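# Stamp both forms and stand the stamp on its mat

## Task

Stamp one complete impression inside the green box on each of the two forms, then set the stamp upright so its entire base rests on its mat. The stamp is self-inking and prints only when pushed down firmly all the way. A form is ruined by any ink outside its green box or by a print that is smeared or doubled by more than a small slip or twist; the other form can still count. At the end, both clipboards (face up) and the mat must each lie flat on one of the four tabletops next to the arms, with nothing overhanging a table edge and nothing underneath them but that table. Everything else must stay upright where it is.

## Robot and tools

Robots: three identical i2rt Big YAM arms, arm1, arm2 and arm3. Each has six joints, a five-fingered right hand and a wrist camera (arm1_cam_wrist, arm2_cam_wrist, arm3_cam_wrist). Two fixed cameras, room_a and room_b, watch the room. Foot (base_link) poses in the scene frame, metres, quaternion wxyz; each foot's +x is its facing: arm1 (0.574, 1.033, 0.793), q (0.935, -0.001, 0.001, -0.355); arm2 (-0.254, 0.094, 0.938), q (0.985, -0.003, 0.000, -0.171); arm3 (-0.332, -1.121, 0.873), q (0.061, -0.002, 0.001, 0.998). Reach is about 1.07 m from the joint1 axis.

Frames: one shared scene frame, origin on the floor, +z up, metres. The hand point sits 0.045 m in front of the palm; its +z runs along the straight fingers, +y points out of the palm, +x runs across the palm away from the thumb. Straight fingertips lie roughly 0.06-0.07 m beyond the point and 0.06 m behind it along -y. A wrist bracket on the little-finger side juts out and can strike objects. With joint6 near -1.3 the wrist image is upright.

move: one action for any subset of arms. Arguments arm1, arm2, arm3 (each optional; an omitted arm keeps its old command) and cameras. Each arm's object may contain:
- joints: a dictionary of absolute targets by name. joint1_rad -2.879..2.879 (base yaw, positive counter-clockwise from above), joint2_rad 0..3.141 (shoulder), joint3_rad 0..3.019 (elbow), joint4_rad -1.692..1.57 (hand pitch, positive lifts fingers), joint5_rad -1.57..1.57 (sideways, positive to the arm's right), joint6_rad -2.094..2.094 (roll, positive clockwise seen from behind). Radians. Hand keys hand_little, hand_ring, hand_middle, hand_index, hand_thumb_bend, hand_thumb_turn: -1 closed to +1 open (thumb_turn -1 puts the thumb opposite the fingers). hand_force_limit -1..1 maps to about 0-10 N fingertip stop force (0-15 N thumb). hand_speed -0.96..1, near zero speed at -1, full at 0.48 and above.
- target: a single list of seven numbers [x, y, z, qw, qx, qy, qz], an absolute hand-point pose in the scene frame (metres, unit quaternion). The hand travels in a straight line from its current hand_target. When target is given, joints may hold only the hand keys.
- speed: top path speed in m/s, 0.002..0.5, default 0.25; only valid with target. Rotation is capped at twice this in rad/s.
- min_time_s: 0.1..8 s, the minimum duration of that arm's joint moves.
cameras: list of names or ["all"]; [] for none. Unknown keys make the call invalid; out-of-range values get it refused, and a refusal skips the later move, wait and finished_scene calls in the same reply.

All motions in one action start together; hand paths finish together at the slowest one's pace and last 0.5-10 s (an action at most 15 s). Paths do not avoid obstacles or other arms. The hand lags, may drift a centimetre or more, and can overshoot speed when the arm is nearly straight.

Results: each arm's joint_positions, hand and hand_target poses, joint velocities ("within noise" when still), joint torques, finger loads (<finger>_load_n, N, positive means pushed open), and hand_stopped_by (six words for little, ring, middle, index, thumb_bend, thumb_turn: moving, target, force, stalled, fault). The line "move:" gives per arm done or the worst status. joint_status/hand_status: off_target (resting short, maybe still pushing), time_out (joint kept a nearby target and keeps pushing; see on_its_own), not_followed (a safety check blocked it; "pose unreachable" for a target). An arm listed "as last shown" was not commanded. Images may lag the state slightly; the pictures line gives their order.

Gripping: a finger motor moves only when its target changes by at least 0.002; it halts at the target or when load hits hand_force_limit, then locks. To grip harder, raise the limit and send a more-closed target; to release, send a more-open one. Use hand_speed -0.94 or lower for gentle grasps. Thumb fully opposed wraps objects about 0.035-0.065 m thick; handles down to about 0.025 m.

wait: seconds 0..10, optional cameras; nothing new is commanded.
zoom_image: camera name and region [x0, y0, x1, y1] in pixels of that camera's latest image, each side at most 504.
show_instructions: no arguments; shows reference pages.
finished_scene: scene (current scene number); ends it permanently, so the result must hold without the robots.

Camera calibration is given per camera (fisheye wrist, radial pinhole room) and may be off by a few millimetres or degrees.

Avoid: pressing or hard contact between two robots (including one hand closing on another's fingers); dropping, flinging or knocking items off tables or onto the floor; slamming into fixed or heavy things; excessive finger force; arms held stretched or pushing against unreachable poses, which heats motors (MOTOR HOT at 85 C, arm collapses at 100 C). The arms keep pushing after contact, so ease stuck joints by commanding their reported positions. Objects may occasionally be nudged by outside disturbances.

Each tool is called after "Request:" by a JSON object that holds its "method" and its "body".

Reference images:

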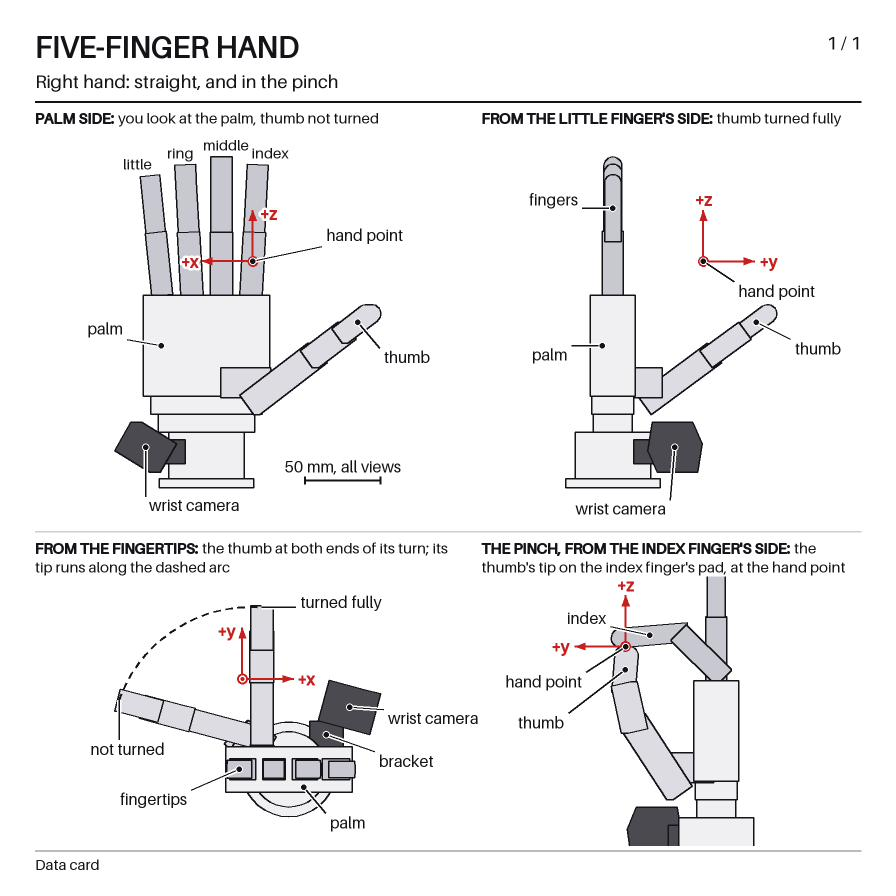

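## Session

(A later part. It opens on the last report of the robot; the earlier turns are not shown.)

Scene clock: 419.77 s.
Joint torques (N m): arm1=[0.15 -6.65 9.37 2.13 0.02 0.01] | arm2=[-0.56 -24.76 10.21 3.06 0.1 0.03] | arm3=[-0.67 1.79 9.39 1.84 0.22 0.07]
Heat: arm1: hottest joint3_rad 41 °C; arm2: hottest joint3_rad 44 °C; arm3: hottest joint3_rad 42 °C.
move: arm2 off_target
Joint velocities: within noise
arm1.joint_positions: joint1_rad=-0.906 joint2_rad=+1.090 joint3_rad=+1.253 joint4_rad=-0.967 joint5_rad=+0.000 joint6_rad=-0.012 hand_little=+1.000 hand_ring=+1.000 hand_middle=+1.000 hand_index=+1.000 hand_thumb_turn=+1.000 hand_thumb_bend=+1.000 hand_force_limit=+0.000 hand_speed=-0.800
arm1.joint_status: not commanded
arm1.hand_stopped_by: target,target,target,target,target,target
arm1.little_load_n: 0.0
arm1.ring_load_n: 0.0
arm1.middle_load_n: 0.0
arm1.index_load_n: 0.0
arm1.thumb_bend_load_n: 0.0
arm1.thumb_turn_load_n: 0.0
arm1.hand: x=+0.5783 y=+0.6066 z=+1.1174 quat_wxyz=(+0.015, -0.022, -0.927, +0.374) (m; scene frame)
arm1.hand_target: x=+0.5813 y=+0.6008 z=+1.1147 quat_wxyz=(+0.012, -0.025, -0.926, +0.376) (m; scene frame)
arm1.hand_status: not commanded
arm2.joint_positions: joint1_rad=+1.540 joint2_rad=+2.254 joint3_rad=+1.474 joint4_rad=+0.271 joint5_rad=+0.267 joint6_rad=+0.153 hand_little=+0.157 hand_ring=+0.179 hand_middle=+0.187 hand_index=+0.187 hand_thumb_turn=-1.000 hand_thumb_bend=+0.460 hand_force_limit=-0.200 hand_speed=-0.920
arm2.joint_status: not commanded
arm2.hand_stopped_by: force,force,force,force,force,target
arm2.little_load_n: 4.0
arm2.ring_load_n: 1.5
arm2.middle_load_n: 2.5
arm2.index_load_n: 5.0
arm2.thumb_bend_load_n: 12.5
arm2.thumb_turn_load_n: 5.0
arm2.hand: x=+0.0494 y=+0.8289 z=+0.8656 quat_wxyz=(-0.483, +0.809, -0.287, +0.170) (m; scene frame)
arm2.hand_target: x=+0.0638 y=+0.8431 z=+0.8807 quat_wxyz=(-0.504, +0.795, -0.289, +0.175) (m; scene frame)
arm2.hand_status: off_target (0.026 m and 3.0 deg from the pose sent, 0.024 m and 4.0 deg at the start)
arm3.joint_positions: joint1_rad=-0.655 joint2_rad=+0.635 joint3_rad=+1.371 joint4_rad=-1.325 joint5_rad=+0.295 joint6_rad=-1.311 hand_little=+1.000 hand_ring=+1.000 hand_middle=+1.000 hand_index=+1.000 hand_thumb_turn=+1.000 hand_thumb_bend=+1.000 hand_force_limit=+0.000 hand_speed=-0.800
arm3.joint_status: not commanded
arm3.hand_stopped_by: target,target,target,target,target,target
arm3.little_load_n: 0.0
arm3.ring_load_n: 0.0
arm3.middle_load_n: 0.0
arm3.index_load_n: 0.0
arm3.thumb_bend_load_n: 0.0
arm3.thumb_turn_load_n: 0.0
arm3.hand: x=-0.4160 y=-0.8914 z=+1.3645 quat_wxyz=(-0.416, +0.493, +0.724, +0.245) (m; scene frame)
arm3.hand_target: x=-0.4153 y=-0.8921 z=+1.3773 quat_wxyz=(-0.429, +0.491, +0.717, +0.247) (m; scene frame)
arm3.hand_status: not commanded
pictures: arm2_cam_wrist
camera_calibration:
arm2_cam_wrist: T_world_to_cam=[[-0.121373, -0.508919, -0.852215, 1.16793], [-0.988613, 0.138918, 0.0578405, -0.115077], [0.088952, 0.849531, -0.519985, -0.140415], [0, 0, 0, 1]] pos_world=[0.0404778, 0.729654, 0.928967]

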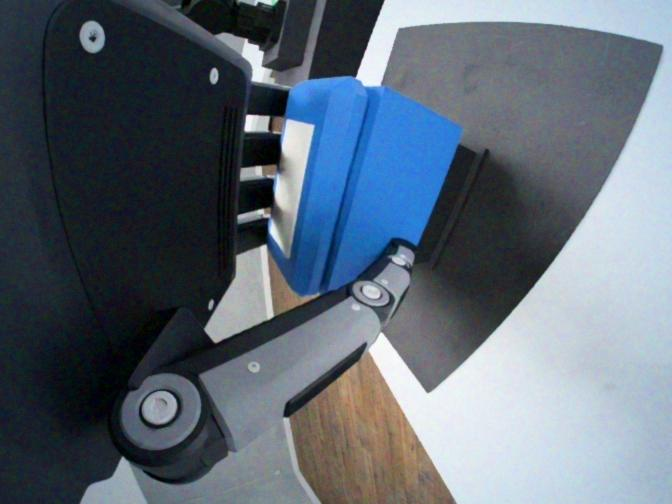

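Request:
{"method": "move", "body": {"arm2": {"target": [0.0643, 0.8415, 0.863, 0.48825, -0.80462, 0.28888, -0.1753], "speed": 0.06}, "cameras": ["arm2_cam_wrist", "room_b", "room_a"]}}

Request:
{"method": "zoom_image", "body": {"camera": "arm2_cam_wrist", "region": [380, 100, 560, 320]}}

Scene clock: 426.37 s.
Joint torques (N m): arm1=[-0.03 -6.95 9.26 1.74 0.01 0.14] | arm2=[-0.67 -23.12 11.15 1.77 0.07 0.01] | arm3=[-0.56 1.73 9.39 1.84 0.22 0.07]
Heat: arm1: hottest joint3_rad 41 °C; arm2: hottest joint3_rad 44 °C; arm3: hottest joint3_rad 42 °C.
move: arm2 off_target
Joint velocities: within noise
arm1, arm3: as last shown
arm2.joint_positions: joint1_rad=+1.539 joint2_rad=+2.258 joint3_rad=+1.477 joint4_rad=+0.271 joint5_rad=+0.267 joint6_rad=+0.153 hand_little=+0.157 hand_ring=+0.179 hand_middle=+0.187 hand_index=+0.187 hand_thumb_turn=-1.000 hand_thumb_bend=+0.460 hand_force_limit=-0.200 hand_speed=-0.920
arm2.joint_status: not commanded
arm2.hand_stopped_by: force,force,force,force,force,target
arm2.little_load_n: 4.0
arm2.ring_load_n: 1.5
arm2.middle_load_n: 2.5
arm2.index_load_n: 5.5
arm2.thumb_bend_load_n: 11.5
arm2.thumb_turn_load_n: 5.0
arm2.hand: x=+0.0505 y=+0.8295 z=+0.8644 quat_wxyz=(-0.483, +0.809, -0.287, +0.171) (m; scene frame)
arm2.hand_target: x=+0.0640 y=+0.8402 z=+0.8633 quat_wxyz=(-0.488, +0.805, -0.289, +0.175) (m; scene frame)
arm2.hand_status: off_target (0.018 m and 0.9 deg from the pose sent, 0.020 m and 1.0 deg at the start)
pictures: arm2_cam_wrist, room_a, room_b
camera_calibration:
arm2_cam_wrist: T_world_to_cam=[[-0.12185, -0.508862, -0.852181, 1.16734], [-0.988428, 0.140365, 0.057515, -0.115069], [0.0903491, 0.849327, -0.520077, -0.141392], [0, 0, 0, 1]] pos_world=[0.0412776, 0.730255, 0.927867]

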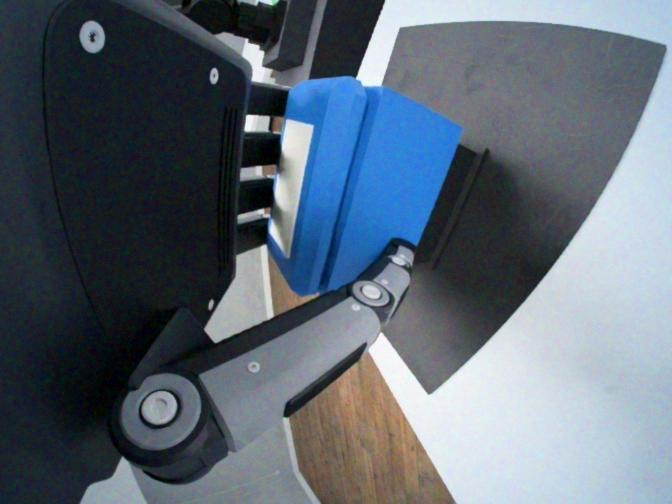

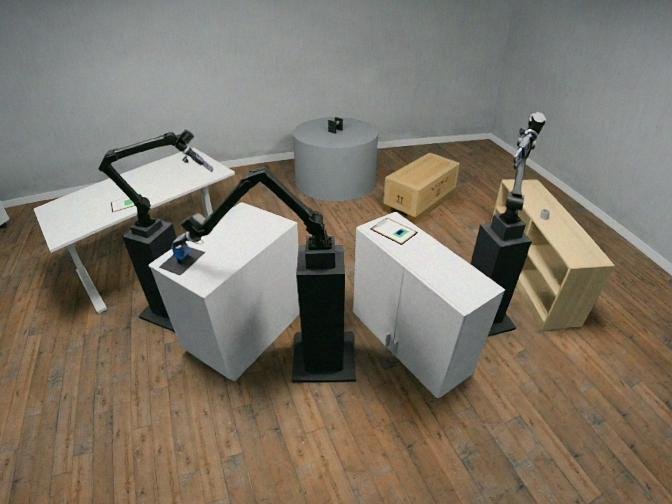

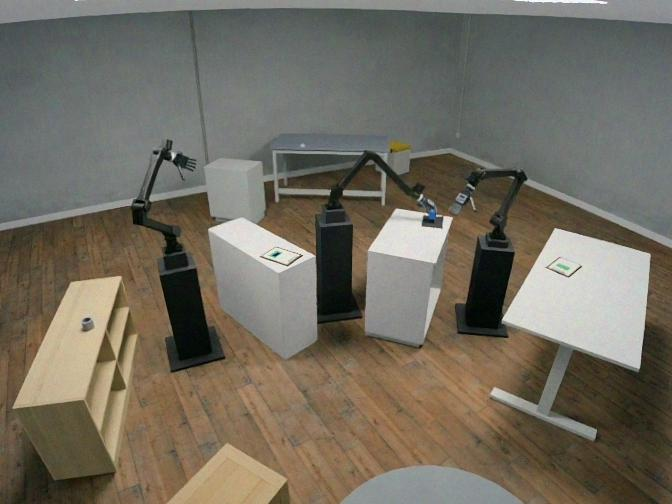

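Scaled by 2.291 from the camera's 672x504 image, which has a finer 960x720 frame.

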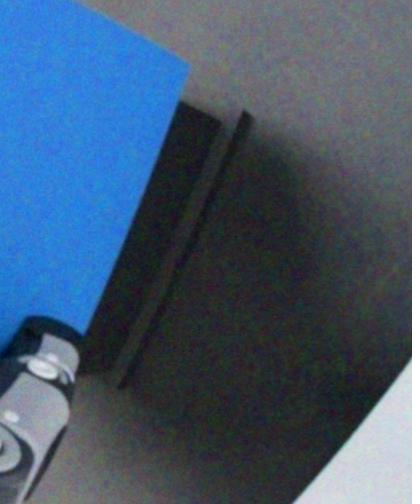

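Request:
{"method": "move", "body": {"arm2": {"joints": {"hand_speed": -0.85, "hand_little": 0.4, "hand_ring": 0.4, "hand_middle": 0.4, "hand_index": 0.4, "hand_thumb_bend": 0.65}}}}

Request:
{"method": "move", "body": {"arm2": {"joints": {"hand_speed": 0.2, "hand_little": 1, "hand_ring": 1, "hand_middle": 1, "hand_index": 1, "hand_thumb_bend": 1}}, "cameras": ["arm2_cam_wrist"]}}

Scene clock: 430.90 s.
Joint torques (N m): arm1=[-0.03 -7.94 9.51 1.96 0.04 0.04] | arm2=[-0.67 -23.53 10.89 1.68 0.08 0] | arm3=[-0.56 1.85 9.39 1.83 0.22 0.07]
Heat: arm1: hottest joint3_rad 41 °C; arm2: hottest joint3_rad 44 °C; arm3: hottest joint3_rad 42 °C.
move: arm2 done
Joint velocities: within noise
arm1, arm3: as last shown
arm2.joint_positions: joint1_rad=+1.538 joint2_rad=+2.263 joint3_rad=+1.480 joint4_rad=+0.271 joint5_rad=+0.267 joint6_rad=+0.153 hand_little=+0.400 hand_ring=+0.400 hand_middle=+0.400 hand_index=+0.400 hand_thumb_turn=-1.000 hand_thumb_bend=+0.650 hand_force_limit=-0.200 hand_speed=-0.850
arm2.joint_status: all done
arm2.hand_stopped_by: target,target,target,target,target,target
arm2.little_load_n: 0.0
arm2.ring_load_n: 0.0
arm2.middle_load_n: 0.0
arm2.index_load_n: 0.0
arm2.thumb_bend_load_n: 0.0
arm2.thumb_turn_load_n: 0.0
arm2.hand: x=+0.0515 y=+0.8295 z=+0.8621 quat_wxyz=(-0.482, +0.809, -0.288, +0.171) (m; scene frame)
arm2.hand_target: x=+0.0640 y=+0.8403 z=+0.8635 quat_wxyz=(-0.488, +0.804, -0.289, +0.175) (m; scene frame)
arm2.hand_status: not commanded
pictures: none

Scene clock: 431.60 s.
Joint torques (N m): arm1=[1.26 -6.53 9.5 2.02 0.04 0.03] | arm2=[-0.56 -23.53 10.97 1.76 0.07 0] | arm3=[-0.62 1.85 9.42 1.83 0.22 0.06]
Heat: arm1: hottest joint3_rad 41 °C; arm2: hottest joint3_rad 44 °C; arm3: hottest joint3_rad 42 °C.
move: arm2 done
Joint velocities: within noise
arm1, arm3: as last shown
arm2.joint_positions: joint1_rad=+1.538 joint2_rad=+2.263 joint3_rad=+1.480 joint4_rad=+0.271 joint5_rad=+0.267 joint6_rad=+0.153 hand_little=+1.000 hand_ring=+1.000 hand_middle=+1.000 hand_index=+1.000 hand_thumb_turn=-1.000 hand_thumb_bend=+1.000 hand_force_limit=-0.200 hand_speed=+0.200
arm2.joint_status: all done
arm2.hand_stopped_by: target,target,target,target,target,target
arm2.little_load_n: 0.0
arm2.ring_load_n: 0.0
arm2.middle_load_n: 0.0
arm2.index_load_n: 0.0
arm2.thumb_bend_load_n: 0.0
arm2.thumb_turn_load_n: 0.0
arm2.hand: x=+0.0514 y=+0.8294 z=+0.8618 quat_wxyz=(-0.482, +0.810, -0.288, +0.171) (m; scene frame)
arm2.hand_target: x=+0.0640 y=+0.8402 z=+0.8633 quat_wxyz=(-0.488, +0.805, -0.289, +0.175) (m; scene frame)
arm2.hand_status: not commanded
pictures: arm2_cam_wrist
camera_calibration:
arm2_cam_wrist: T_world_to_cam=[[-0.123165, -0.510523, -0.850997, 1.16554], [-0.988211, 0.141677, 0.0580294, -0.115493], [0.0909418, 0.848112, -0.521954, -0.14026], [0, 0, 0, 1]] pos_world=[0.042178, 0.730356, 0.925368]

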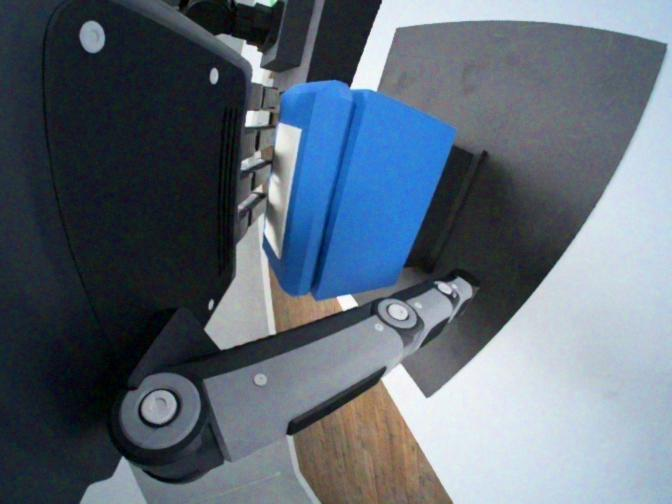

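Request:
{"method": "move", "body": {"arm1": {"joints": {"hand_thumb_turn": -1}}, "arm2": {"target": [0.0600, 0.8350, 1.0, 0.48825, -0.80462, 0.28888, -0.1753], "speed": 0.15}, "cameras": ["arm2_cam_wrist"]}}

Scene clock: 440.77 s.
Joint torques (N m): arm1=[0.67 -6.89 9.33 2.03 0.07 0.01] | arm2=[-0.67 -25 12.21 1.22 0.09 0.01] | arm3=[-0.67 1.79 9.39 1.84 0.22 0.06]
Heat: arm1: hottest joint3_rad 41 °C; arm2: hottest joint3_rad 44 °C; arm3: hottest joint3_rad 42 °C.
move: arm1 done; arm2 off_target
Joint velocities: within noise
arm1.joint_positions: joint1_rad=-0.906 joint2_rad=+1.090 joint3_rad=+1.253 joint4_rad=-0.967 joint5_rad=+0.000 joint6_rad=-0.011 hand_little=+1.000 hand_ring=+1.000 hand_middle=+1.000 hand_index=+1.000 hand_thumb_turn=-1.000 hand_thumb_bend=+1.000 hand_force_limit=+0.000 hand_speed=-0.800
arm1.joint_status: all done
arm1.hand_stopped_by: target,target,target,target,target,target
arm1.little_load_n: 0.0
arm1.ring_load_n: 0.0
arm1.middle_load_n: 0.0
arm1.index_load_n: 0.0
arm1.thumb_bend_load_n: 0.0
arm1.thumb_turn_load_n: 0.0
arm1.hand: x=+0.5784 y=+0.6065 z=+1.1175 quat_wxyz=(+0.015, -0.023, -0.927, +0.374) (m; scene frame)
arm1.hand_target: x=+0.5813 y=+0.6008 z=+1.1147 quat_wxyz=(+0.012, -0.025, -0.926, +0.376) (m; scene frame)
arm1.hand_status: not commanded
arm2.joint_positions: joint1_rad=+1.538 joint2_rad=+2.060 joint3_rad=+1.485 joint4_rad=+0.038 joint5_rad=+0.268 joint6_rad=+0.153 hand_little=+1.000 hand_ring=+1.000 hand_middle=+1.000 hand_index=+1.000 hand_thumb_turn=-1.000 hand_thumb_bend=+1.000 hand_force_limit=-0.200 hand_speed=+0.200
arm2.joint_status: not commanded
arm2.hand_stopped_by: target,target,target,target,target,target
arm2.little_load_n: 0.0
arm2.ring_load_n: 0.0
arm2.middle_load_n: 0.0
arm2.index_load_n: 0.0
arm2.thumb_bend_load_n: 0.0
arm2.thumb_turn_load_n: 0.0
arm2.hand: x=+0.0477 y=+0.8200 z=+0.9732 quat_wxyz=(-0.472, +0.815, -0.288, +0.171) (m; scene frame)
arm2.hand_target: x=+0.0596 y=+0.8336 z=+1.0006 quat_wxyz=(-0.489, +0.804, -0.289, +0.175) (m; scene frame)
arm2.hand_status: off_target (0.033 m and 2.3 deg from the pose sent, 0.138 m and 1.0 deg at the start)
arm3: as last shown
pictures: arm2_cam_wrist
camera_calibration:
arm2_cam_wrist: T_world_to_cam=[[-0.130694, -0.529449, -0.838214, 1.25851], [-0.987597, 0.143728, 0.0632012, -0.131095], [0.0870126, 0.836078, -0.541667, -0.0445091], [0, 0, 0, 1]] pos_world=[0.0388828, 0.72237, 1.03907]

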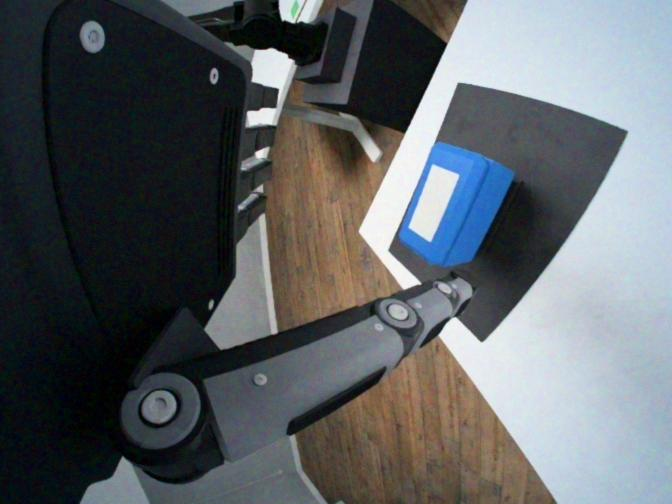

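Request:
{"method": "move", "body": {"arm2": {"joints": {"joint1_rad": 0.3, "joint2_rad": 1.0, "joint3_rad": 1.4, "joint4_rad": -0.8, "joint5_rad": 0, "joint6_rad": 0}, "min_time_s": 2.5}}}

Request:
{"method": "move", "body": {"arm1": {"joints": {"joint1_rad": -1.85, "joint2_rad": 1.2, "joint3_rad": 1.25, "joint4_rad": -0.7}, "min_time_s": 2.5}, "cameras": ["arm1_cam_wrist"]}}

Scene clock: 449.70 s.
Joint torques (N m): arm1=[1.2 -6.59 9.26 1.95 0.05 0.1] | arm2=[-0.38 -6.07 7.97 1.4 -0.15 -0.07] | arm3=[-0.62 1.79 9.4 1.83 0.22 0.07]
Heat: arm1: hottest joint3_rad 42 °C; arm2: hottest joint3_rad 45 °C; arm3: hottest joint3_rad 42 °C.
move: arm2 done
Joint velocities: within noise
arm1, arm3: as last shown
arm2.joint_positions: joint1_rad=+0.307 joint2_rad=+0.990 joint3_rad=+1.413 joint4_rad=-0.788 joint5_rad=+0.002 joint6_rad=+0.014 hand_little=+1.000 hand_ring=+1.000 hand_middle=+1.000 hand_index=+1.000 hand_thumb_turn=-1.000 hand_thumb_bend=+1.000 hand_force_limit=-0.200 hand_speed=+0.200
arm2.joint_status: all done
arm2.hand_stopped_by: target,target,target,target,target,target
arm2.little_load_n: 0.0
arm2.ring_load_n: 0.0
arm2.middle_load_n: 0.0
arm2.index_load_n: 0.0
arm2.thumb_bend_load_n: 0.0
arm2.thumb_turn_load_n: 0.0
arm2.hand: x=+0.1957 y=+0.1108 z=+1.4274 quat_wxyz=(-0.394, +0.568, -0.596, +0.408) (m; scene frame)
arm2.hand_target: x=+0.1971 y=+0.1073 z=+1.4122 quat_wxyz=(-0.380, +0.578, -0.601, +0.401) (m; scene frame)
arm2.hand_status: not commanded
pictures: none

Scene clock: 452.67 s.
Joint torques (N m): arm1=[-0.26 -7.65 9.42 1.99 0.03 0.02] | arm2=[-0.15 -5.95 7.99 1.42 -0.17 -0.07] | arm3=[-0.62 1.73 9.4 1.85 0.22 0.07]
Heat: arm1: hottest joint3_rad 42 °C; arm2: hottest joint3_rad 44 °C; arm3: hottest joint3_rad 42 °C.
move: arm1 done
Joint velocities: within noise
arm1.joint_positions: joint1_rad=-1.848 joint2_rad=+1.182 joint3_rad=+1.253 joint4_rad=-0.718 joint5_rad=+0.000 joint6_rad=-0.011 hand_little=+1.000 hand_ring=+1.000 hand_middle=+1.000 hand_index=+1.000 hand_thumb_turn=-1.000 hand_thumb_bend=+1.000 hand_force_limit=+0.000 hand_speed=-0.800
arm1.joint_status: all done
arm1.hand_stopped_by: target,target,target,target,target,target
arm1.little_load_n: 0.0
arm1.ring_load_n: 0.0
arm1.middle_load_n: 0.0
arm1.index_load_n: 0.0
arm1.thumb_bend_load_n: 0.0
arm1.thumb_turn_load_n: 0.0
arm1.hand: x=+0.1694 y=+0.7400 z=+1.1177 quat_wxyz=(+0.217, -0.426, -0.787, +0.390) (m; scene frame)
arm1.hand_target: x=+0.1633 y=+0.7366 z=+1.1111 quat_wxyz=(+0.215, -0.431, -0.785, +0.390) (m; scene frame)
arm1.hand_status: not commanded
arm2, arm3: as last shown
arm2.hand: x=+0.1957 y=+0.1108 z=+1.4273 quat_wxyz=(-0.394, +0.568, -0.596, +0.408) (m; scene frame)
arm3.index_load_n: 0.5
pictures: arm1_cam_wrist
camera_calibration:
arm1_cam_wrist: T_world_to_cam=[[0.357906, 0.526161, -0.7714, 0.412614], [0.91568, -0.359542, 0.17961, -0.0990884], [-0.182847, -0.770639, -0.610478, 1.39316], [0, 0, 0, 1]] pos_world=[0.197791, 0.820896, 1.18658]

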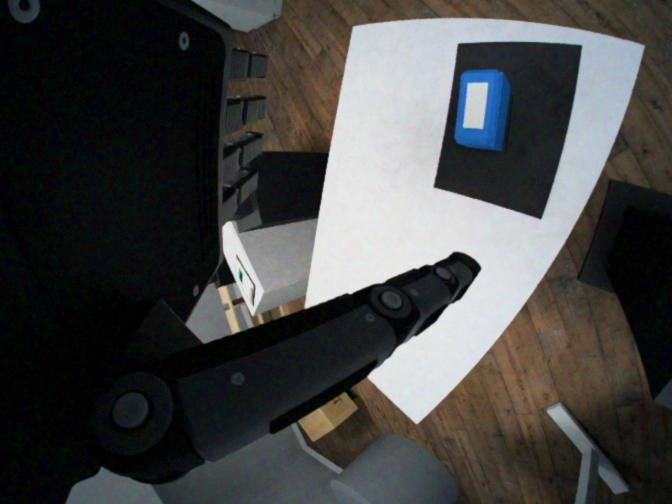

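Request:
{"method": "move", "body": {"arm1": {"target": [0.0957, 0.7736, 0.97, -0.18325, 0.3174, 0.80575, -0.46521], "speed": 0.2}, "cameras": ["arm1_cam_wrist"]}}

Request:
{"method": "zoom_image", "body": {"camera": "arm1_cam_wrist", "region": [400, 80, 600, 280]}}

Scene clock: 464.27 s.
Joint torques (N m): arm1=[0.21 -11.11 8.85 2.43 -0.21 -0.13] | arm2=[-0.56 -6.01 8.02 1.5 -0.16 -0.06] | arm3=[-0.62 1.79 9.39 1.83 0.23 0.07]
Heat: arm1: hottest joint3_rad 42 °C; arm2: hottest joint3_rad 43 °C; arm3: hottest joint3_rad 42 °C.
move: arm1 done
Joint velocities: within noise
arm1.joint_positions: joint1_rad=-2.084 joint2_rad=+1.365 joint3_rad=+0.978 joint4_rad=-0.202 joint5_rad=-0.420 joint6_rad=-0.250 hand_little=+1.000 hand_ring=+1.000 hand_middle=+1.000 hand_index=+1.000 hand_thumb_turn=-1.000 hand_thumb_bend=+1.000 hand_force_limit=+0.000 hand_speed=-0.800
arm1.joint_status: not commanded
arm1.hand_stopped_by: target,target,target,target,target,target
arm1.little_load_n: 0.0
arm1.ring_load_n: 0.0
arm1.middle_load_n: 0.0
arm1.index_load_n: 0.0
arm1.thumb_bend_load_n: 0.0
arm1.thumb_turn_load_n: 0.0
arm1.hand: x=+0.1012 y=+0.7728 z=+0.9743 quat_wxyz=(+0.178, -0.322, -0.805, +0.465) (m; scene frame)
arm1.hand_target: x=+0.0958 y=+0.7737 z=+0.9700 quat_wxyz=(+0.183, -0.318, -0.806, +0.465) (m; scene frame)
arm1.hand_status: done (0.007 m and 0.8 deg from the pose sent, 0.168 m and 15.7 deg at the start)
arm2, arm3: as last shown
arm2.ring_load_n: -0.5
arm3.index_load_n: 0.0
pictures: arm1_cam_wrist
camera_calibration:
arm1_cam_wrist: T_world_to_cam=[[0.170439, 0.516495, -0.839156, 0.401568], [0.984937, -0.114488, 0.129581, -0.146734], [-0.0291449, -0.848602, -0.528229, 1.28301], [0, 0, 0, 1]] pos_world=[0.113474, 0.864555, 1.03371]

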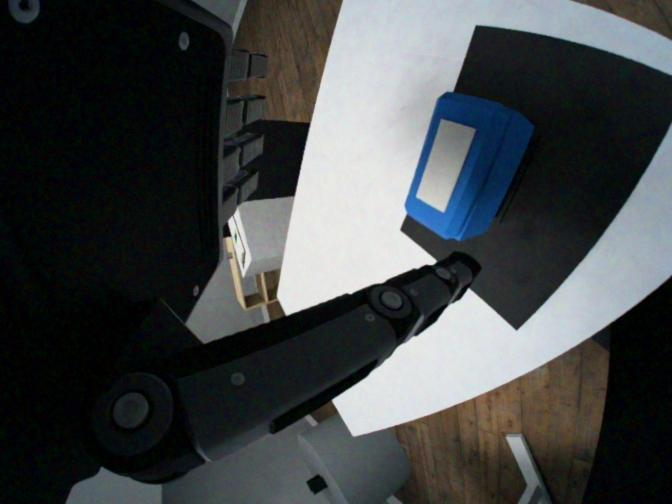

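Scaled by 2.520 from the camera's 672x504 image, which has a finer 960x720 frame.

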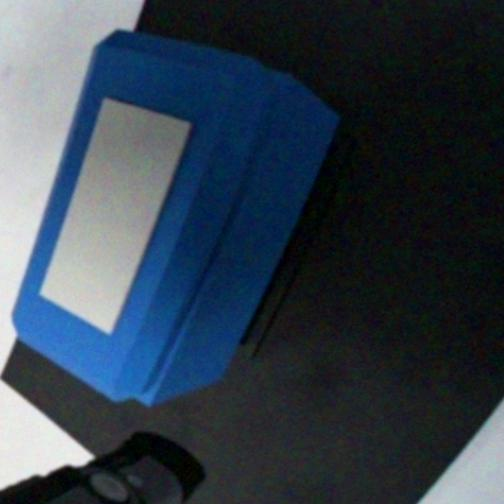

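Request:
{"method": "move", "body": {"arm1": {"target": [0.0913, 0.7782, 0.895, -0.16978, 0.29406, 0.81455, -0.47029], "speed": 0.12}, "cameras": ["arm1_cam_wrist"]}}

Request:
{"method": "zoom_image", "body": {"camera": "arm1_cam_wrist", "region": [360, 80, 560, 300]}}

Scene clock: 477.87 s.
Joint torques (N m): arm1=[-0.44 -10.87 7.75 2.26 -0.33 -0.2] | arm2=[-0.26 -6.01 8.02 1.48 -0.18 -0.07] | arm3=[-0.73 1.85 9.42 1.85 0.22 0.07]
Heat: arm1: hottest joint3_rad 42 °C; arm2: hottest joint3_rad 41 °C; arm3: hottest joint3_rad 42 °C.
move: arm1 done
Joint velocities: within noise
arm1.joint_positions: joint1_rad=-2.106 joint2_rad=+1.487 joint3_rad=+0.894 joint4_rad=-0.010 joint5_rad=-0.489 joint6_rad=-0.303 hand_little=+1.000 hand_ring=+1.000 hand_middle=+1.000 hand_index=+1.000 hand_thumb_turn=-1.000 hand_thumb_bend=+1.000 hand_force_limit=+0.000 hand_speed=-0.800
arm1.joint_status: not commanded
arm1.hand_stopped_by: target,target,target,target,target,target
arm1.little_load_n: 0.0
arm1.ring_load_n: 0.0
arm1.middle_load_n: 0.0
arm1.index_load_n: 0.0
arm1.thumb_bend_load_n: 0.0
arm1.thumb_turn_load_n: 0.0
arm1.hand: x=+0.0957 y=+0.7746 z=+0.9030 quat_wxyz=(+0.167, -0.296, -0.814, +0.472) (m; scene frame)
arm1.hand_target: x=+0.0915 y=+0.7782 z=+0.8950 quat_wxyz=(+0.170, -0.294, -0.815, +0.470) (m; scene frame)
arm1.hand_status: done (0.010 m and 0.4 deg from the pose sent, 0.080 m and 3.6 deg at the start)
arm2: as last shown
arm2.ring_load_n: 0.0
arm3.joint_positions: joint1_rad=-0.655 joint2_rad=+0.635 joint3_rad=+1.371 joint4_rad=-1.325 joint5_rad=+0.295 joint6_rad=-1.311 hand_little=+1.000 hand_ring=+1.000 hand_middle=+1.000 hand_index=+1.000 hand_thumb_turn=+1.000 hand_thumb_bend=+1.000 hand_force_limit=+0.000 hand_speed=-0.800
arm3.joint_status: not commanded
arm3.hand_stopped_by: target,target,target,target,target,target
arm3.little_load_n: 0.0
arm3.ring_load_n: 0.0
arm3.middle_load_n: 0.0
arm3.index_load_n: 0.0
arm3.thumb_bend_load_n: 0.0
arm3.thumb_turn_load_n: 0.0
arm3.hand: x=-0.4160 y=-0.8914 z=+1.3645 quat_wxyz=(-0.416, +0.493, +0.724, +0.245) (m; scene frame)
arm3.hand_target: x=-0.4153 y=-0.8921 z=+1.3773 quat_wxyz=(-0.429, +0.491, +0.717, +0.247) (m; scene frame)
arm3.hand_status: not commanded
pictures: arm1_cam_wrist
camera_calibration:
arm1_cam_wrist: T_world_to_cam=[[0.131659, 0.524262, -0.841318, 0.341365], [0.99111, -0.0532376, 0.121926, -0.172909], [0.0191313, -0.849892, -0.52661, 1.2416], [0, 0, 0, 1]] pos_world=[0.102675, 0.867057, 0.962119]

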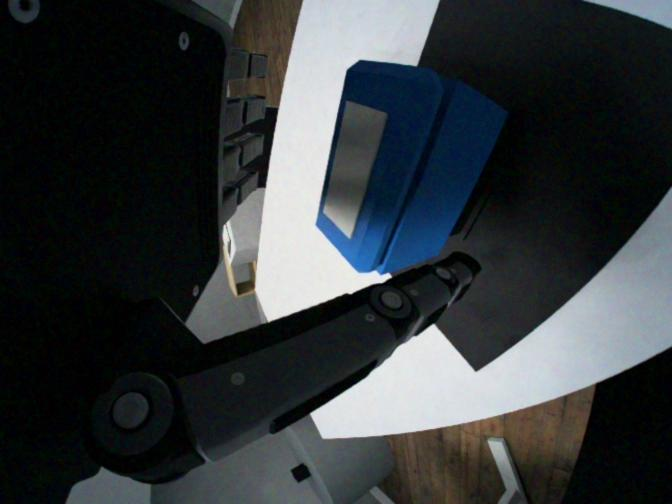

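Scaled by 2.291 from the camera's 672x504 image, which has a finer 960x720 frame.

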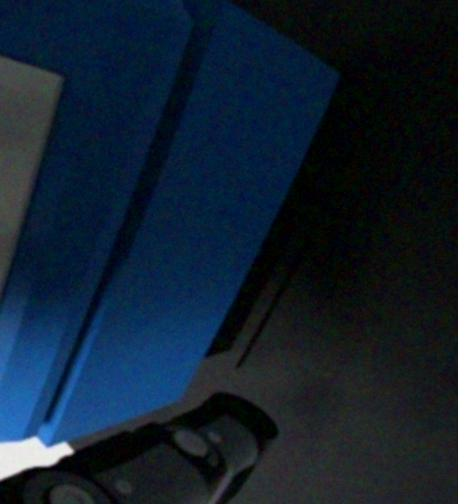

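Request:
{"method": "move", "body": {"arm1": {"target": [0.0925, 0.782, 0.87, -0.16978, 0.29406, 0.81455, -0.47029], "speed": 0.06}, "cameras": ["arm1_cam_wrist"]}}

Request:
{"method": "zoom_image", "body": {"camera": "arm1_cam_wrist", "region": [360, 80, 560, 300]}}

Scene clock: 486.77 s.
Joint torques (N m): arm1=[-0.62 -10.93 7.47 2.28 -0.28 -0.22] | arm2=[-0.5 -6.07 8.1 1.46 -0.19 -0.07] | arm3=[-0.62 1.73 9.4 1.84 0.23 0.07]
Heat: arm1: hottest joint3_rad 42 °C; arm2: hottest joint3_rad 41 °C; arm3: hottest joint3_rad 42 °C.
move: arm1 off_target
Joint velocities: within noise
arm1.joint_positions: joint1_rad=-2.114 joint2_rad=+1.526 joint3_rad=+0.859 joint4_rad=+0.063 joint5_rad=-0.495 joint6_rad=-0.308 hand_little=+1.000 hand_ring=+1.000 hand_middle=+1.000 hand_index=+1.000 hand_thumb_turn=-1.000 hand_thumb_bend=+1.000 hand_force_limit=+0.000 hand_speed=-0.800
arm1.joint_status: not commanded
arm1.hand_stopped_by: target,target,target,target,target,target
arm1.little_load_n: 0.0
arm1.ring_load_n: 0.0
arm1.middle_load_n: 0.0
arm1.index_load_n: 0.0
arm1.thumb_bend_load_n: 0.0
arm1.thumb_turn_load_n: 0.0
arm1.hand: x=+0.0960 y=+0.7780 z=+0.8791 quat_wxyz=(+0.168, -0.295, -0.813, +0.473) (m; scene frame)
arm1.hand_target: x=+0.0929 y=+0.7821 z=+0.8700 quat_wxyz=(+0.170, -0.294, -0.815, +0.470) (m; scene frame)
arm1.hand_status: off_target (0.011 m and 0.4 deg from the pose sent, 0.034 m and 0.4 deg at the start)
arm2, arm3: as last shown
arm3.little_load_n: 0.5
pictures: arm1_cam_wrist
camera_calibration:
arm1_cam_wrist: T_world_to_cam=[[0.129628, 0.523874, -0.841875, 0.320481], [0.991397, -0.0529434, 0.119706, -0.16851], [0.0181392, -0.850149, -0.52623, 1.23187], [0, 0, 0, 1]] pos_world=[0.103172, 0.870457, 0.938221]

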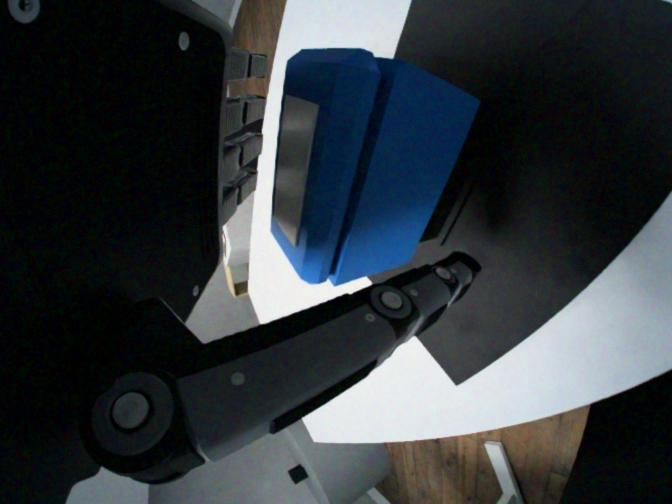

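Scaled by 2.291 from the camera's 672x504 image, which has a finer 960x720 frame.

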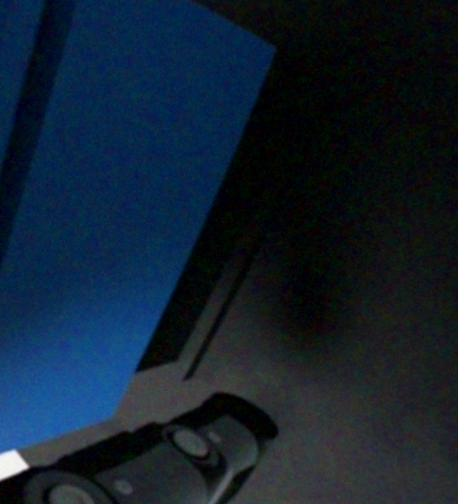

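Request:
{"method": "move", "body": {"arm1": {"target": [0.0925, 0.782, 0.858, -0.16978, 0.29406, 0.81455, -0.47029], "speed": 0.05}, "cameras": ["arm1_cam_wrist"]}}

Request:
{"method": "zoom_image", "body": {"camera": "arm1_cam_wrist", "region": [360, 80, 560, 300]}}

Scene clock: 500.13 s.
Joint torques (N m): arm1=[-0.38 -10.81 7.01 1.99 -0.29 -0.18] | arm2=[-0.03 -6.18 7.94 1.42 -0.16 -0.04] | arm3=[-0.67 1.79 9.4 1.83 0.22 0.07]
Heat: arm1: hottest joint3_rad 41 °C; arm2: hottest joint3_rad 40 °C; arm3: hottest joint3_rad 43 °C.
move: arm1 off_target
Joint velocities: within noise
arm1.joint_positions: joint1_rad=-2.114 joint2_rad=+1.548 joint3_rad=+0.848 joint4_rad=+0.099 joint5_rad=-0.495 joint6_rad=-0.308 hand_little=+1.000 hand_ring=+1.000 hand_middle=+1.000 hand_index=+1.000 hand_thumb_turn=-1.000 hand_thumb_bend=+1.000 hand_force_limit=+0.000 hand_speed=-0.800
arm1.joint_status: not commanded
arm1.hand_stopped_by: target,target,target,target,target,target
arm1.little_load_n: 0.0
arm1.ring_load_n: 0.0
arm1.middle_load_n: 0.0
arm1.index_load_n: 0.0
arm1.thumb_bend_load_n: 0.0
arm1.thumb_turn_load_n: 0.0
arm1.hand: x=+0.0951 y=+0.7778 z=+0.8684 quat_wxyz=(+0.169, -0.294, -0.813, +0.473) (m; scene frame)
arm1.hand_target: x=+0.0928 y=+0.7820 z=+0.8582 quat_wxyz=(+0.170, -0.294, -0.815, +0.470) (m; scene frame)
arm1.hand_status: off_target (0.012 m and 0.4 deg from the pose sent, 0.022 m and 0.4 deg at the start)
arm2, arm3: as last shown
arm3.little_load_n: 0.0
arm3.thumb_bend_load_n: 0.5
pictures: arm1_cam_wrist
camera_calibration:
arm1_cam_wrist: T_world_to_cam=[[0.127178, 0.523412, -0.842535, 0.312852], [0.991737, -0.052673, 0.116978, -0.164271], [0.0168485, -0.85045, -0.525786, 1.22601], [0, 0, 0, 1]] pos_world=[0.102469, 0.870256, 0.927422]

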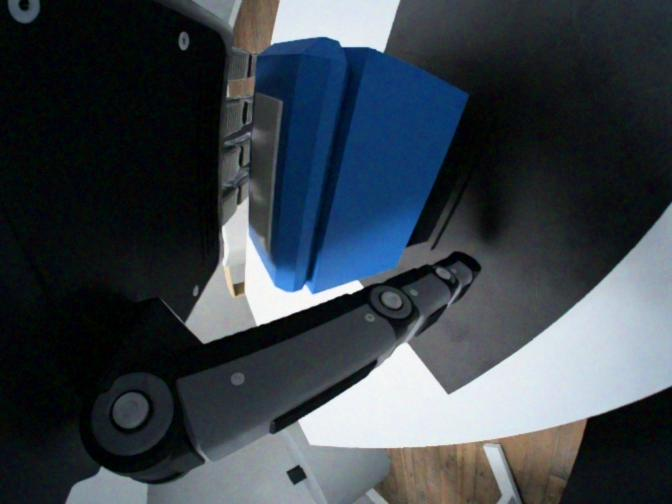

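Scaled by 2.291 from the camera's 672x504 image, which has a finer 960x720 frame.

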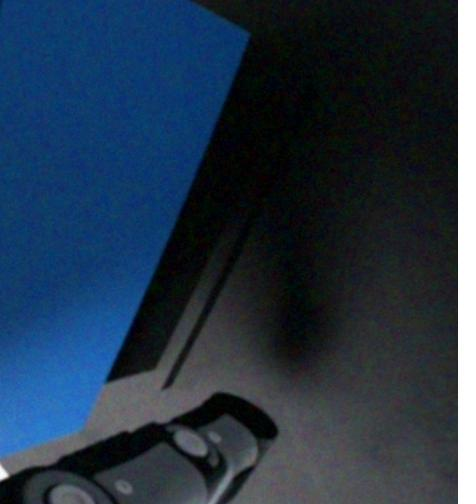

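Request:
{"method": "move", "body": {"arm1": {"joints": {"hand_speed": -0.5, "hand_force_limit": -0.5, "hand_little": 0.35, "hand_ring": 0.35, "hand_middle": 0.35, "hand_index": 0.35, "hand_thumb_bend": 0.65}}}}

Request:
{"method": "move", "body": {"arm1": {"joints": {"hand_speed": -0.85, "hand_force_limit": -0.6, "hand_little": 0.2, "hand_ring": 0.2, "hand_middle": 0.2, "hand_index": 0.2, "hand_thumb_bend": 0.45}}}}

Request:
{"method": "move", "body": {"arm1": {"joints": {"hand_speed": -0.92, "hand_force_limit": -0.2, "hand_little": -0.2, "hand_ring": -0.2, "hand_middle": -0.2, "hand_index": -0.2, "hand_thumb_bend": 0.25}}, "cameras": ["arm1_cam_wrist"]}}

Scene clock: 508.83 s.
Joint torques (N m): arm1=[0.09 -10.29 7.15 2.24 -0.36 -0.14] | arm2=[-0.5 -6.07 8.06 1.55 -0.17 -0.09] | arm3=[-0.62 1.73 9.39 1.83 0.22 0.07]
Heat: arm1: hottest joint3_rad 41 °C; arm2: hottest joint3_rad 40 °C; arm3: hottest joint3_rad 43 °C.
move: arm1 done
Joint velocities: within noise
arm1.joint_positions: joint1_rad=-2.114 joint2_rad=+1.548 joint3_rad=+0.848 joint4_rad=+0.099 joint5_rad=-0.496 joint6_rad=-0.309 hand_little=+0.350 hand_ring=+0.350 hand_middle=+0.350 hand_index=+0.350 hand_thumb_turn=-1.000 hand_thumb_bend=+0.650 hand_force_limit=-0.500 hand_speed=-0.500
arm1.joint_status: all done
arm1.hand_stopped_by: target,target,target,target,target,target
arm1.little_load_n: 0.0
arm1.ring_load_n: 0.0
arm1.middle_load_n: 0.0
arm1.index_load_n: 0.0
arm1.thumb_bend_load_n: 0.0
arm1.thumb_turn_load_n: 0.0
arm1.hand: x=+0.0951 y=+0.7778 z=+0.8685 quat_wxyz=(+0.169, -0.294, -0.813, +0.473) (m; scene frame)
arm1.hand_target: x=+0.0928 y=+0.7820 z=+0.8582 quat_wxyz=(+0.170, -0.294, -0.815, +0.470) (m; scene frame)
arm1.hand_status: not commanded
arm2, arm3: as last shown
arm2.little_load_n: -0.5
arm3.thumb_bend_load_n: 0.0
pictures: none

Scene clock: 510.03 s.
Joint torques (N m): arm1=[-0.91 -10.17 7.02 2.18 -0.27 -0.16] | arm2=[-0.5 -6.12 8.03 1.42 -0.17 -0.07] | arm3=[-0.62 1.79 9.39 1.84 0.22 0.07]
Heat: arm1: hottest joint3_rad 40 °C; arm2: hottest joint3_rad 40 °C; arm3: hottest joint3_rad 43 °C.
move: arm1 off_target
Joint velocities: within noise
arm1.joint_positions: joint1_rad=-2.115 joint2_rad=+1.548 joint3_rad=+0.848 joint4_rad=+0.099 joint5_rad=-0.496 joint6_rad=-0.309 hand_little=+0.200 hand_ring=+0.200 hand_middle=+0.200 hand_index=+0.200 hand_thumb_turn=-1.000 hand_thumb_bend=+0.474 hand_force_limit=-0.600 hand_speed=-0.850
arm1.joint_status: hand_thumb_bend off_target (ended at +0.474, target +0.450); the others done
arm1.hand_stopped_by: target,target,target,target,force,target
arm1.little_load_n: 0.0
arm1.ring_load_n: 0.0
arm1.middle_load_n: 0.0
arm1.index_load_n: 0.5
arm1.thumb_bend_load_n: 3.5
arm1.thumb_turn_load_n: 0.5
arm1.hand: x=+0.0948 y=+0.7783 z=+0.8685 quat_wxyz=(+0.169, -0.294, -0.813, +0.473) (m; scene frame)
arm1.hand_target: x=+0.0928 y=+0.7820 z=+0.8582 quat_wxyz=(+0.170, -0.294, -0.815, +0.470) (m; scene frame)
arm1.hand_status: not commanded
arm2, arm3: as last shown
arm2.little_load_n: 0.0
pictures: none

Scene clock: 511.80 s.
Joint torques (N m): arm1=[-0.32 -10.87 7.38 1.96 -0.28 -0.15] | arm2=[-0.85 -6.12 7.94 1.28 -0.15 -0.06] | arm3=[-0.62 1.79 9.4 1.84 0.22 0.07]
Heat: arm1: hottest joint3_rad 40 °C; arm2: hottest joint3_rad 40 °C; arm3: hottest joint3_rad 43 °C.
move: arm1 off_target
Joint velocities: within noise
arm1.joint_positions: joint1_rad=-2.115 joint2_rad=+1.548 joint3_rad=+0.848 joint4_rad=+0.099 joint5_rad=-0.496 joint6_rad=-0.309 hand_little=+0.120 hand_ring=+0.157 hand_middle=+0.180 hand_index=+0.187 hand_thumb_turn=-1.000 hand_thumb_bend=+0.472 hand_force_limit=-0.200 hand_speed=-0.920
arm1.joint_status: hand_little off_target (ended at +0.120, target -0.200); hand_ring off_target (ended at +0.157, target -0.200); hand_middle off_target (ended at +0.180, target -0.200); hand_index off_target (ended at +0.187, target -0.200); hand_thumb_bend off_target (ended at +0.472, target +0.250); the others done
arm1.hand_stopped_by: force,force,force,force,force,target
arm1.little_load_n: 4.0
arm1.ring_load_n: 2.0
arm1.middle_load_n: 2.5
arm1.index_load_n: 3.0
arm1.thumb_bend_load_n: 10.5
arm1.thumb_turn_load_n: 4.5
arm1.hand: x=+0.0947 y=+0.7785 z=+0.8685 quat_wxyz=(+0.169, -0.294, -0.813, +0.473) (m; scene frame)
arm1.hand_target: x=+0.0927 y=+0.7821 z=+0.8582 quat_wxyz=(+0.170, -0.294, -0.815, +0.470) (m; scene frame)
arm1.hand_status: not commanded
arm2.joint_positions: joint1_rad=+0.307 joint2_rad=+0.990 joint3_rad=+1.413 joint4_rad=-0.788 joint5_rad=+0.002 joint6_rad=+0.014 hand_little=+1.000 hand_ring=+1.000 hand_middle=+1.000 hand_index=+1.000 hand_thumb_turn=-1.000 hand_thumb_bend=+1.000 hand_force_limit=-0.200 hand_speed=+0.200
arm2.joint_status: not commanded
arm2.hand_stopped_by: target,target,target,target,target,target
arm2.little_load_n: 0.0
arm2.ring_load_n: 0.0
arm2.middle_load_n: 0.0
arm2.index_load_n: 0.0
arm2.thumb_bend_load_n: 0.0
arm2.thumb_turn_load_n: 0.0
arm2.hand: x=+0.1957 y=+0.1108 z=+1.4273 quat_wxyz=(-0.394, +0.568, -0.596, +0.408) (m; scene frame)
arm2.hand_target: x=+0.1971 y=+0.1073 z=+1.4122 quat_wxyz=(-0.380, +0.578, -0.601, +0.401) (m; scene frame)
arm2.hand_status: not commanded
arm3: as last shown
arm3.index_load_n: -0.5
pictures: arm1_cam_wrist
camera_calibration:
arm1_cam_wrist: T_world_to_cam=[[0.12617, 0.523584, -0.84258, 0.312602], [0.991879, -0.0528397, 0.115691, -0.162622], [0.0160525, -0.850334, -0.525998, 1.22684], [0, 0, 0, 1]] pos_world=[0.102166, 0.870956, 0.927521]

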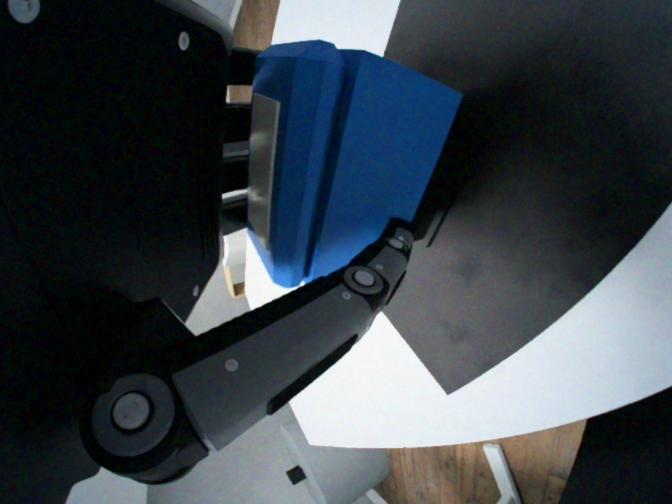

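Request:
{"method": "move", "body": {"arm1": {"target": [0.0927, 0.7821, 1.0, -0.16978, 0.29406, 0.81455, -0.47029], "speed": 0.15}}}

Request:
{"method": "move", "body": {"arm1": {"joints": {"joint1_rad": 0.85}, "min_time_s": 5}, "cameras": ["arm1_cam_wrist"]}}

Scene clock: 519.67 s.
Joint torques (N m): arm1=[0.09 -11.11 12.6 1.06 -0.3 -0.13] | arm2=[-0.32 -6.24 8.06 1.48 -0.13 -0.08] | arm3=[-0.62 1.79 9.4 1.81 0.23 0.06]
Heat: arm1: hottest joint3_rad 41 °C; arm2: hottest joint3_rad 40 °C; arm3: hottest joint3_rad 43 °C.
move: arm1 off_target
Joint velocities: within noise
arm1.joint_positions: joint1_rad=-2.115 joint2_rad=+1.370 joint3_rad=+0.996 joint4_rad=-0.286 joint5_rad=-0.496 joint6_rad=-0.310 hand_little=+0.120 hand_ring=+0.157 hand_middle=+0.180 hand_index=+0.187 hand_thumb_turn=-1.000 hand_thumb_bend=+0.472 hand_force_limit=-0.200 hand_speed=-0.920
arm1.joint_status: not commanded
arm1.hand_stopped_by: force,force,force,force,force,target
arm1.little_load_n: 4.0
arm1.ring_load_n: 2.0
arm1.middle_load_n: 2.5
arm1.index_load_n: 3.0
arm1.thumb_bend_load_n: 11.0
arm1.thumb_turn_load_n: 4.5
arm1.hand: x=+0.1106 y=+0.7835 z=+0.9703 quat_wxyz=(+0.149, -0.306, -0.822, +0.458) (m; scene frame)
arm1.hand_target: x=+0.0941 y=+0.7827 z=+1.0001 quat_wxyz=(+0.170, -0.294, -0.814, +0.470) (m; scene frame)
arm1.hand_status: off_target (0.035 m and 3.2 deg from the pose sent, 0.132 m and 0.4 deg at the start)
arm2, arm3: as last shown
arm2.ring_load_n: -0.5
arm3.index_load_n: 0.0
pictures: none

Scene clock: 525.30 s.
Joint torques (N m): arm1=[0.38 -12.4 12.79 1.14 -0.3 -0.11] | arm2=[-0.62 -5.71 7.98 1.42 -0.17 -0.03] | arm3=[-0.62 1.73 9.4 1.84 0.22 0.07]
Heat: arm1: hottest joint3_rad 43 °C; arm2: hottest joint3_rad 40 °C; arm3: hottest joint3_rad 43 °C.
move: arm1 done
Joint velocities: within noise
arm1.joint_positions: joint1_rad=+0.854 joint2_rad=+1.370 joint3_rad=+0.996 joint4_rad=-0.286 joint5_rad=-0.497 joint6_rad=-0.311 hand_little=+0.120 hand_ring=+0.157 hand_middle=+0.180 hand_index=+0.187 hand_thumb_turn=-1.000 hand_thumb_bend=+0.472 hand_force_limit=-0.200 hand_speed=-0.920
arm1.joint_status: all done
arm1.hand_stopped_by: force,force,force,force,force,target
arm1.little_load_n: 4.0
arm1.ring_load_n: 1.5
arm1.middle_load_n: 2.5
arm1.index_load_n: 2.5
arm1.thumb_bend_load_n: 10.5
arm1.thumb_turn_load_n: 4.5
arm1.hand: x=+1.0737 y=+1.2007 z=+0.9671 quat_wxyz=(-0.441, +0.793, -0.376, +0.185) (m; scene frame)
arm1.hand_target: x=+1.0898 y=+1.2003 z=+0.9967 quat_wxyz=(-0.452, +0.788, -0.363, +0.207) (m; scene frame)
arm1.hand_status: not commanded
arm2, arm3: as last shown
arm2.ring_load_n: 0.0
pictures: arm1_cam_wrist
camera_calibration:
arm1_cam_wrist: T_world_to_cam=[[-0.267253, -0.502387, -0.822303, 1.68578], [-0.958944, 0.222678, 0.175617, 0.583052], [0.0948808, 0.835477, -0.541272, -0.471975], [0, 0, 0, 1]] pos_world=[1.05443, 1.11141, 1.02836]

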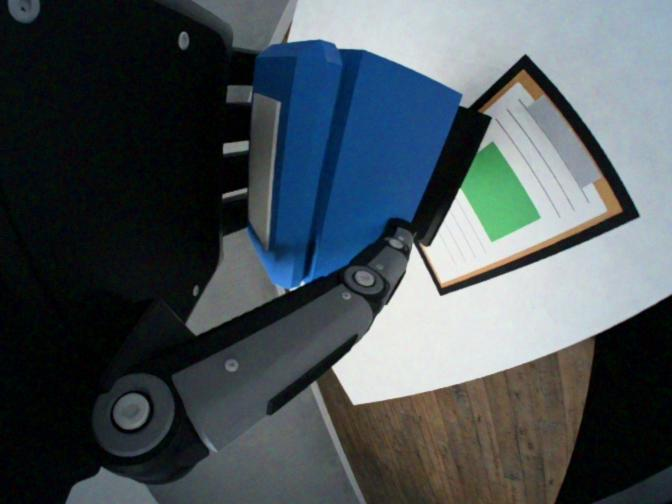

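Request:
{"method": "move", "body": {"arm1": {"target": [1.0612, 1.1884, 0.93, 0.49797, -0.8625, -0.07773, 0.04488], "speed": 0.2}, "cameras": ["arm1_cam_wrist"]}}

Request:
{"method": "zoom_image", "body": {"camera": "arm1_cam_wrist", "region": [390, 80, 590, 300]}}

Scene clock: 540.73 s.
Joint torques (N m): arm1=[0.44 -14.86 10.71 -0.46 -0.66 -0.18] | arm2=[-0.21 -6.01 8.03 1.48 -0.16 -0.07] | arm3=[-0.67 1.79 9.4 1.84 0.22 0.07]
Heat: arm1: hottest joint3_rad 48 °C; arm2: hottest joint3_rad 40 °C; arm3: hottest joint3_rad 43 °C.
move: arm1 off_target
Joint velocities: within noise
arm1.joint_positions: joint1_rad=+0.766 joint2_rad=+1.835 joint3_rad=+1.505 joint4_rad=-1.475 joint5_rad=-1.031 joint6_rad=-1.821 hand_little=+0.120 hand_ring=+0.157 hand_middle=+0.180 hand_index=+0.187 hand_thumb_turn=-1.000 hand_thumb_bend=+0.472 hand_force_limit=-0.200 hand_speed=-0.920
arm1.joint_status: not commanded
arm1.hand_stopped_by: force,force,force,force,force,target
arm1.little_load_n: 3.5
arm1.ring_load_n: 1.5
arm1.middle_load_n: 2.5
arm1.index_load_n: 3.0
arm1.thumb_bend_load_n: 11.0
arm1.thumb_turn_load_n: 4.5
arm1.hand: x=+1.0477 y=+1.1855 z=+0.9250 quat_wxyz=(-0.497, +0.863, +0.067, -0.051) (m; scene frame)
arm1.hand_target: x=+1.0607 y=+1.1883 z=+0.9299 quat_wxyz=(-0.498, +0.863, +0.077, -0.044) (m; scene frame)
arm1.hand_status: off_target (0.015 m and 1.4 deg from the pose sent, 0.041 m and 59.9 deg at the start)
arm2: as last shown
arm3.joint_positions: joint1_rad=-0.655 joint2_rad=+0.635 joint3_rad=+1.371 joint4_rad=-1.325 joint5_rad=+0.295 joint6_rad=-1.311 hand_little=+1.000 hand_ring=+1.000 hand_middle=+1.000 hand_index=+1.000 hand_thumb_turn=+1.000 hand_thumb_bend=+1.000 hand_force_limit=+0.000 hand_speed=-0.800
arm3.joint_status: not commanded
arm3.hand_stopped_by: target,target,target,target,target,target
arm3.little_load_n: 0.0
arm3.ring_load_n: 0.0
arm3.middle_load_n: 0.0
arm3.index_load_n: 0.0
arm3.thumb_bend_load_n: 0.0
arm3.thumb_turn_load_n: 0.0
arm3.hand: x=-0.4160 y=-0.8914 z=+1.3645 quat_wxyz=(-0.416, +0.493, +0.724, +0.245) (m; scene frame)
arm3.hand_target: x=-0.4153 y=-0.8921 z=+1.3773 quat_wxyz=(-0.429, +0.491, +0.717, +0.247) (m; scene frame)
arm3.hand_status: not commanded
pictures: arm1_cam_wrist
camera_calibration:
arm1_cam_wrist: T_world_to_cam=[[0.300488, -0.444619, -0.843813, 0.993107], [-0.684403, -0.716699, 0.13392, 1.43354], [-0.664303, 0.537267, -0.519659, 0.649332], [0, 0, 0, 1]] pos_world=[1.11405, 1.1201, 0.983449]

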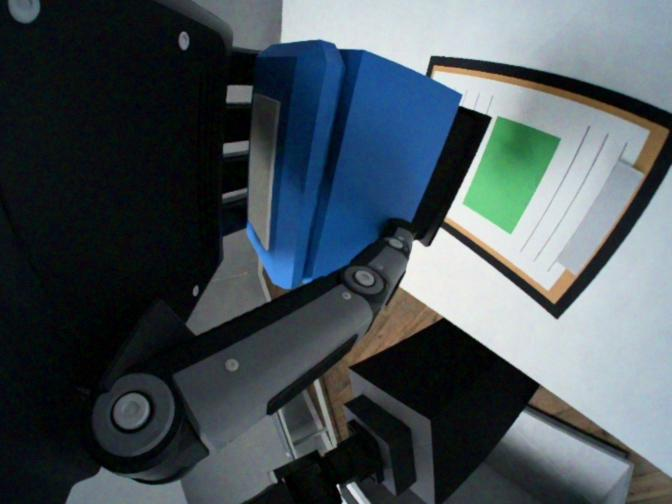

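Scaled by 2.291 from the camera's 672x504 image, which has a finer 960x720 frame.

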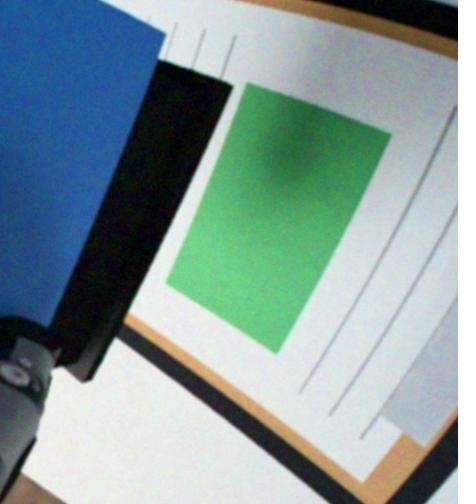

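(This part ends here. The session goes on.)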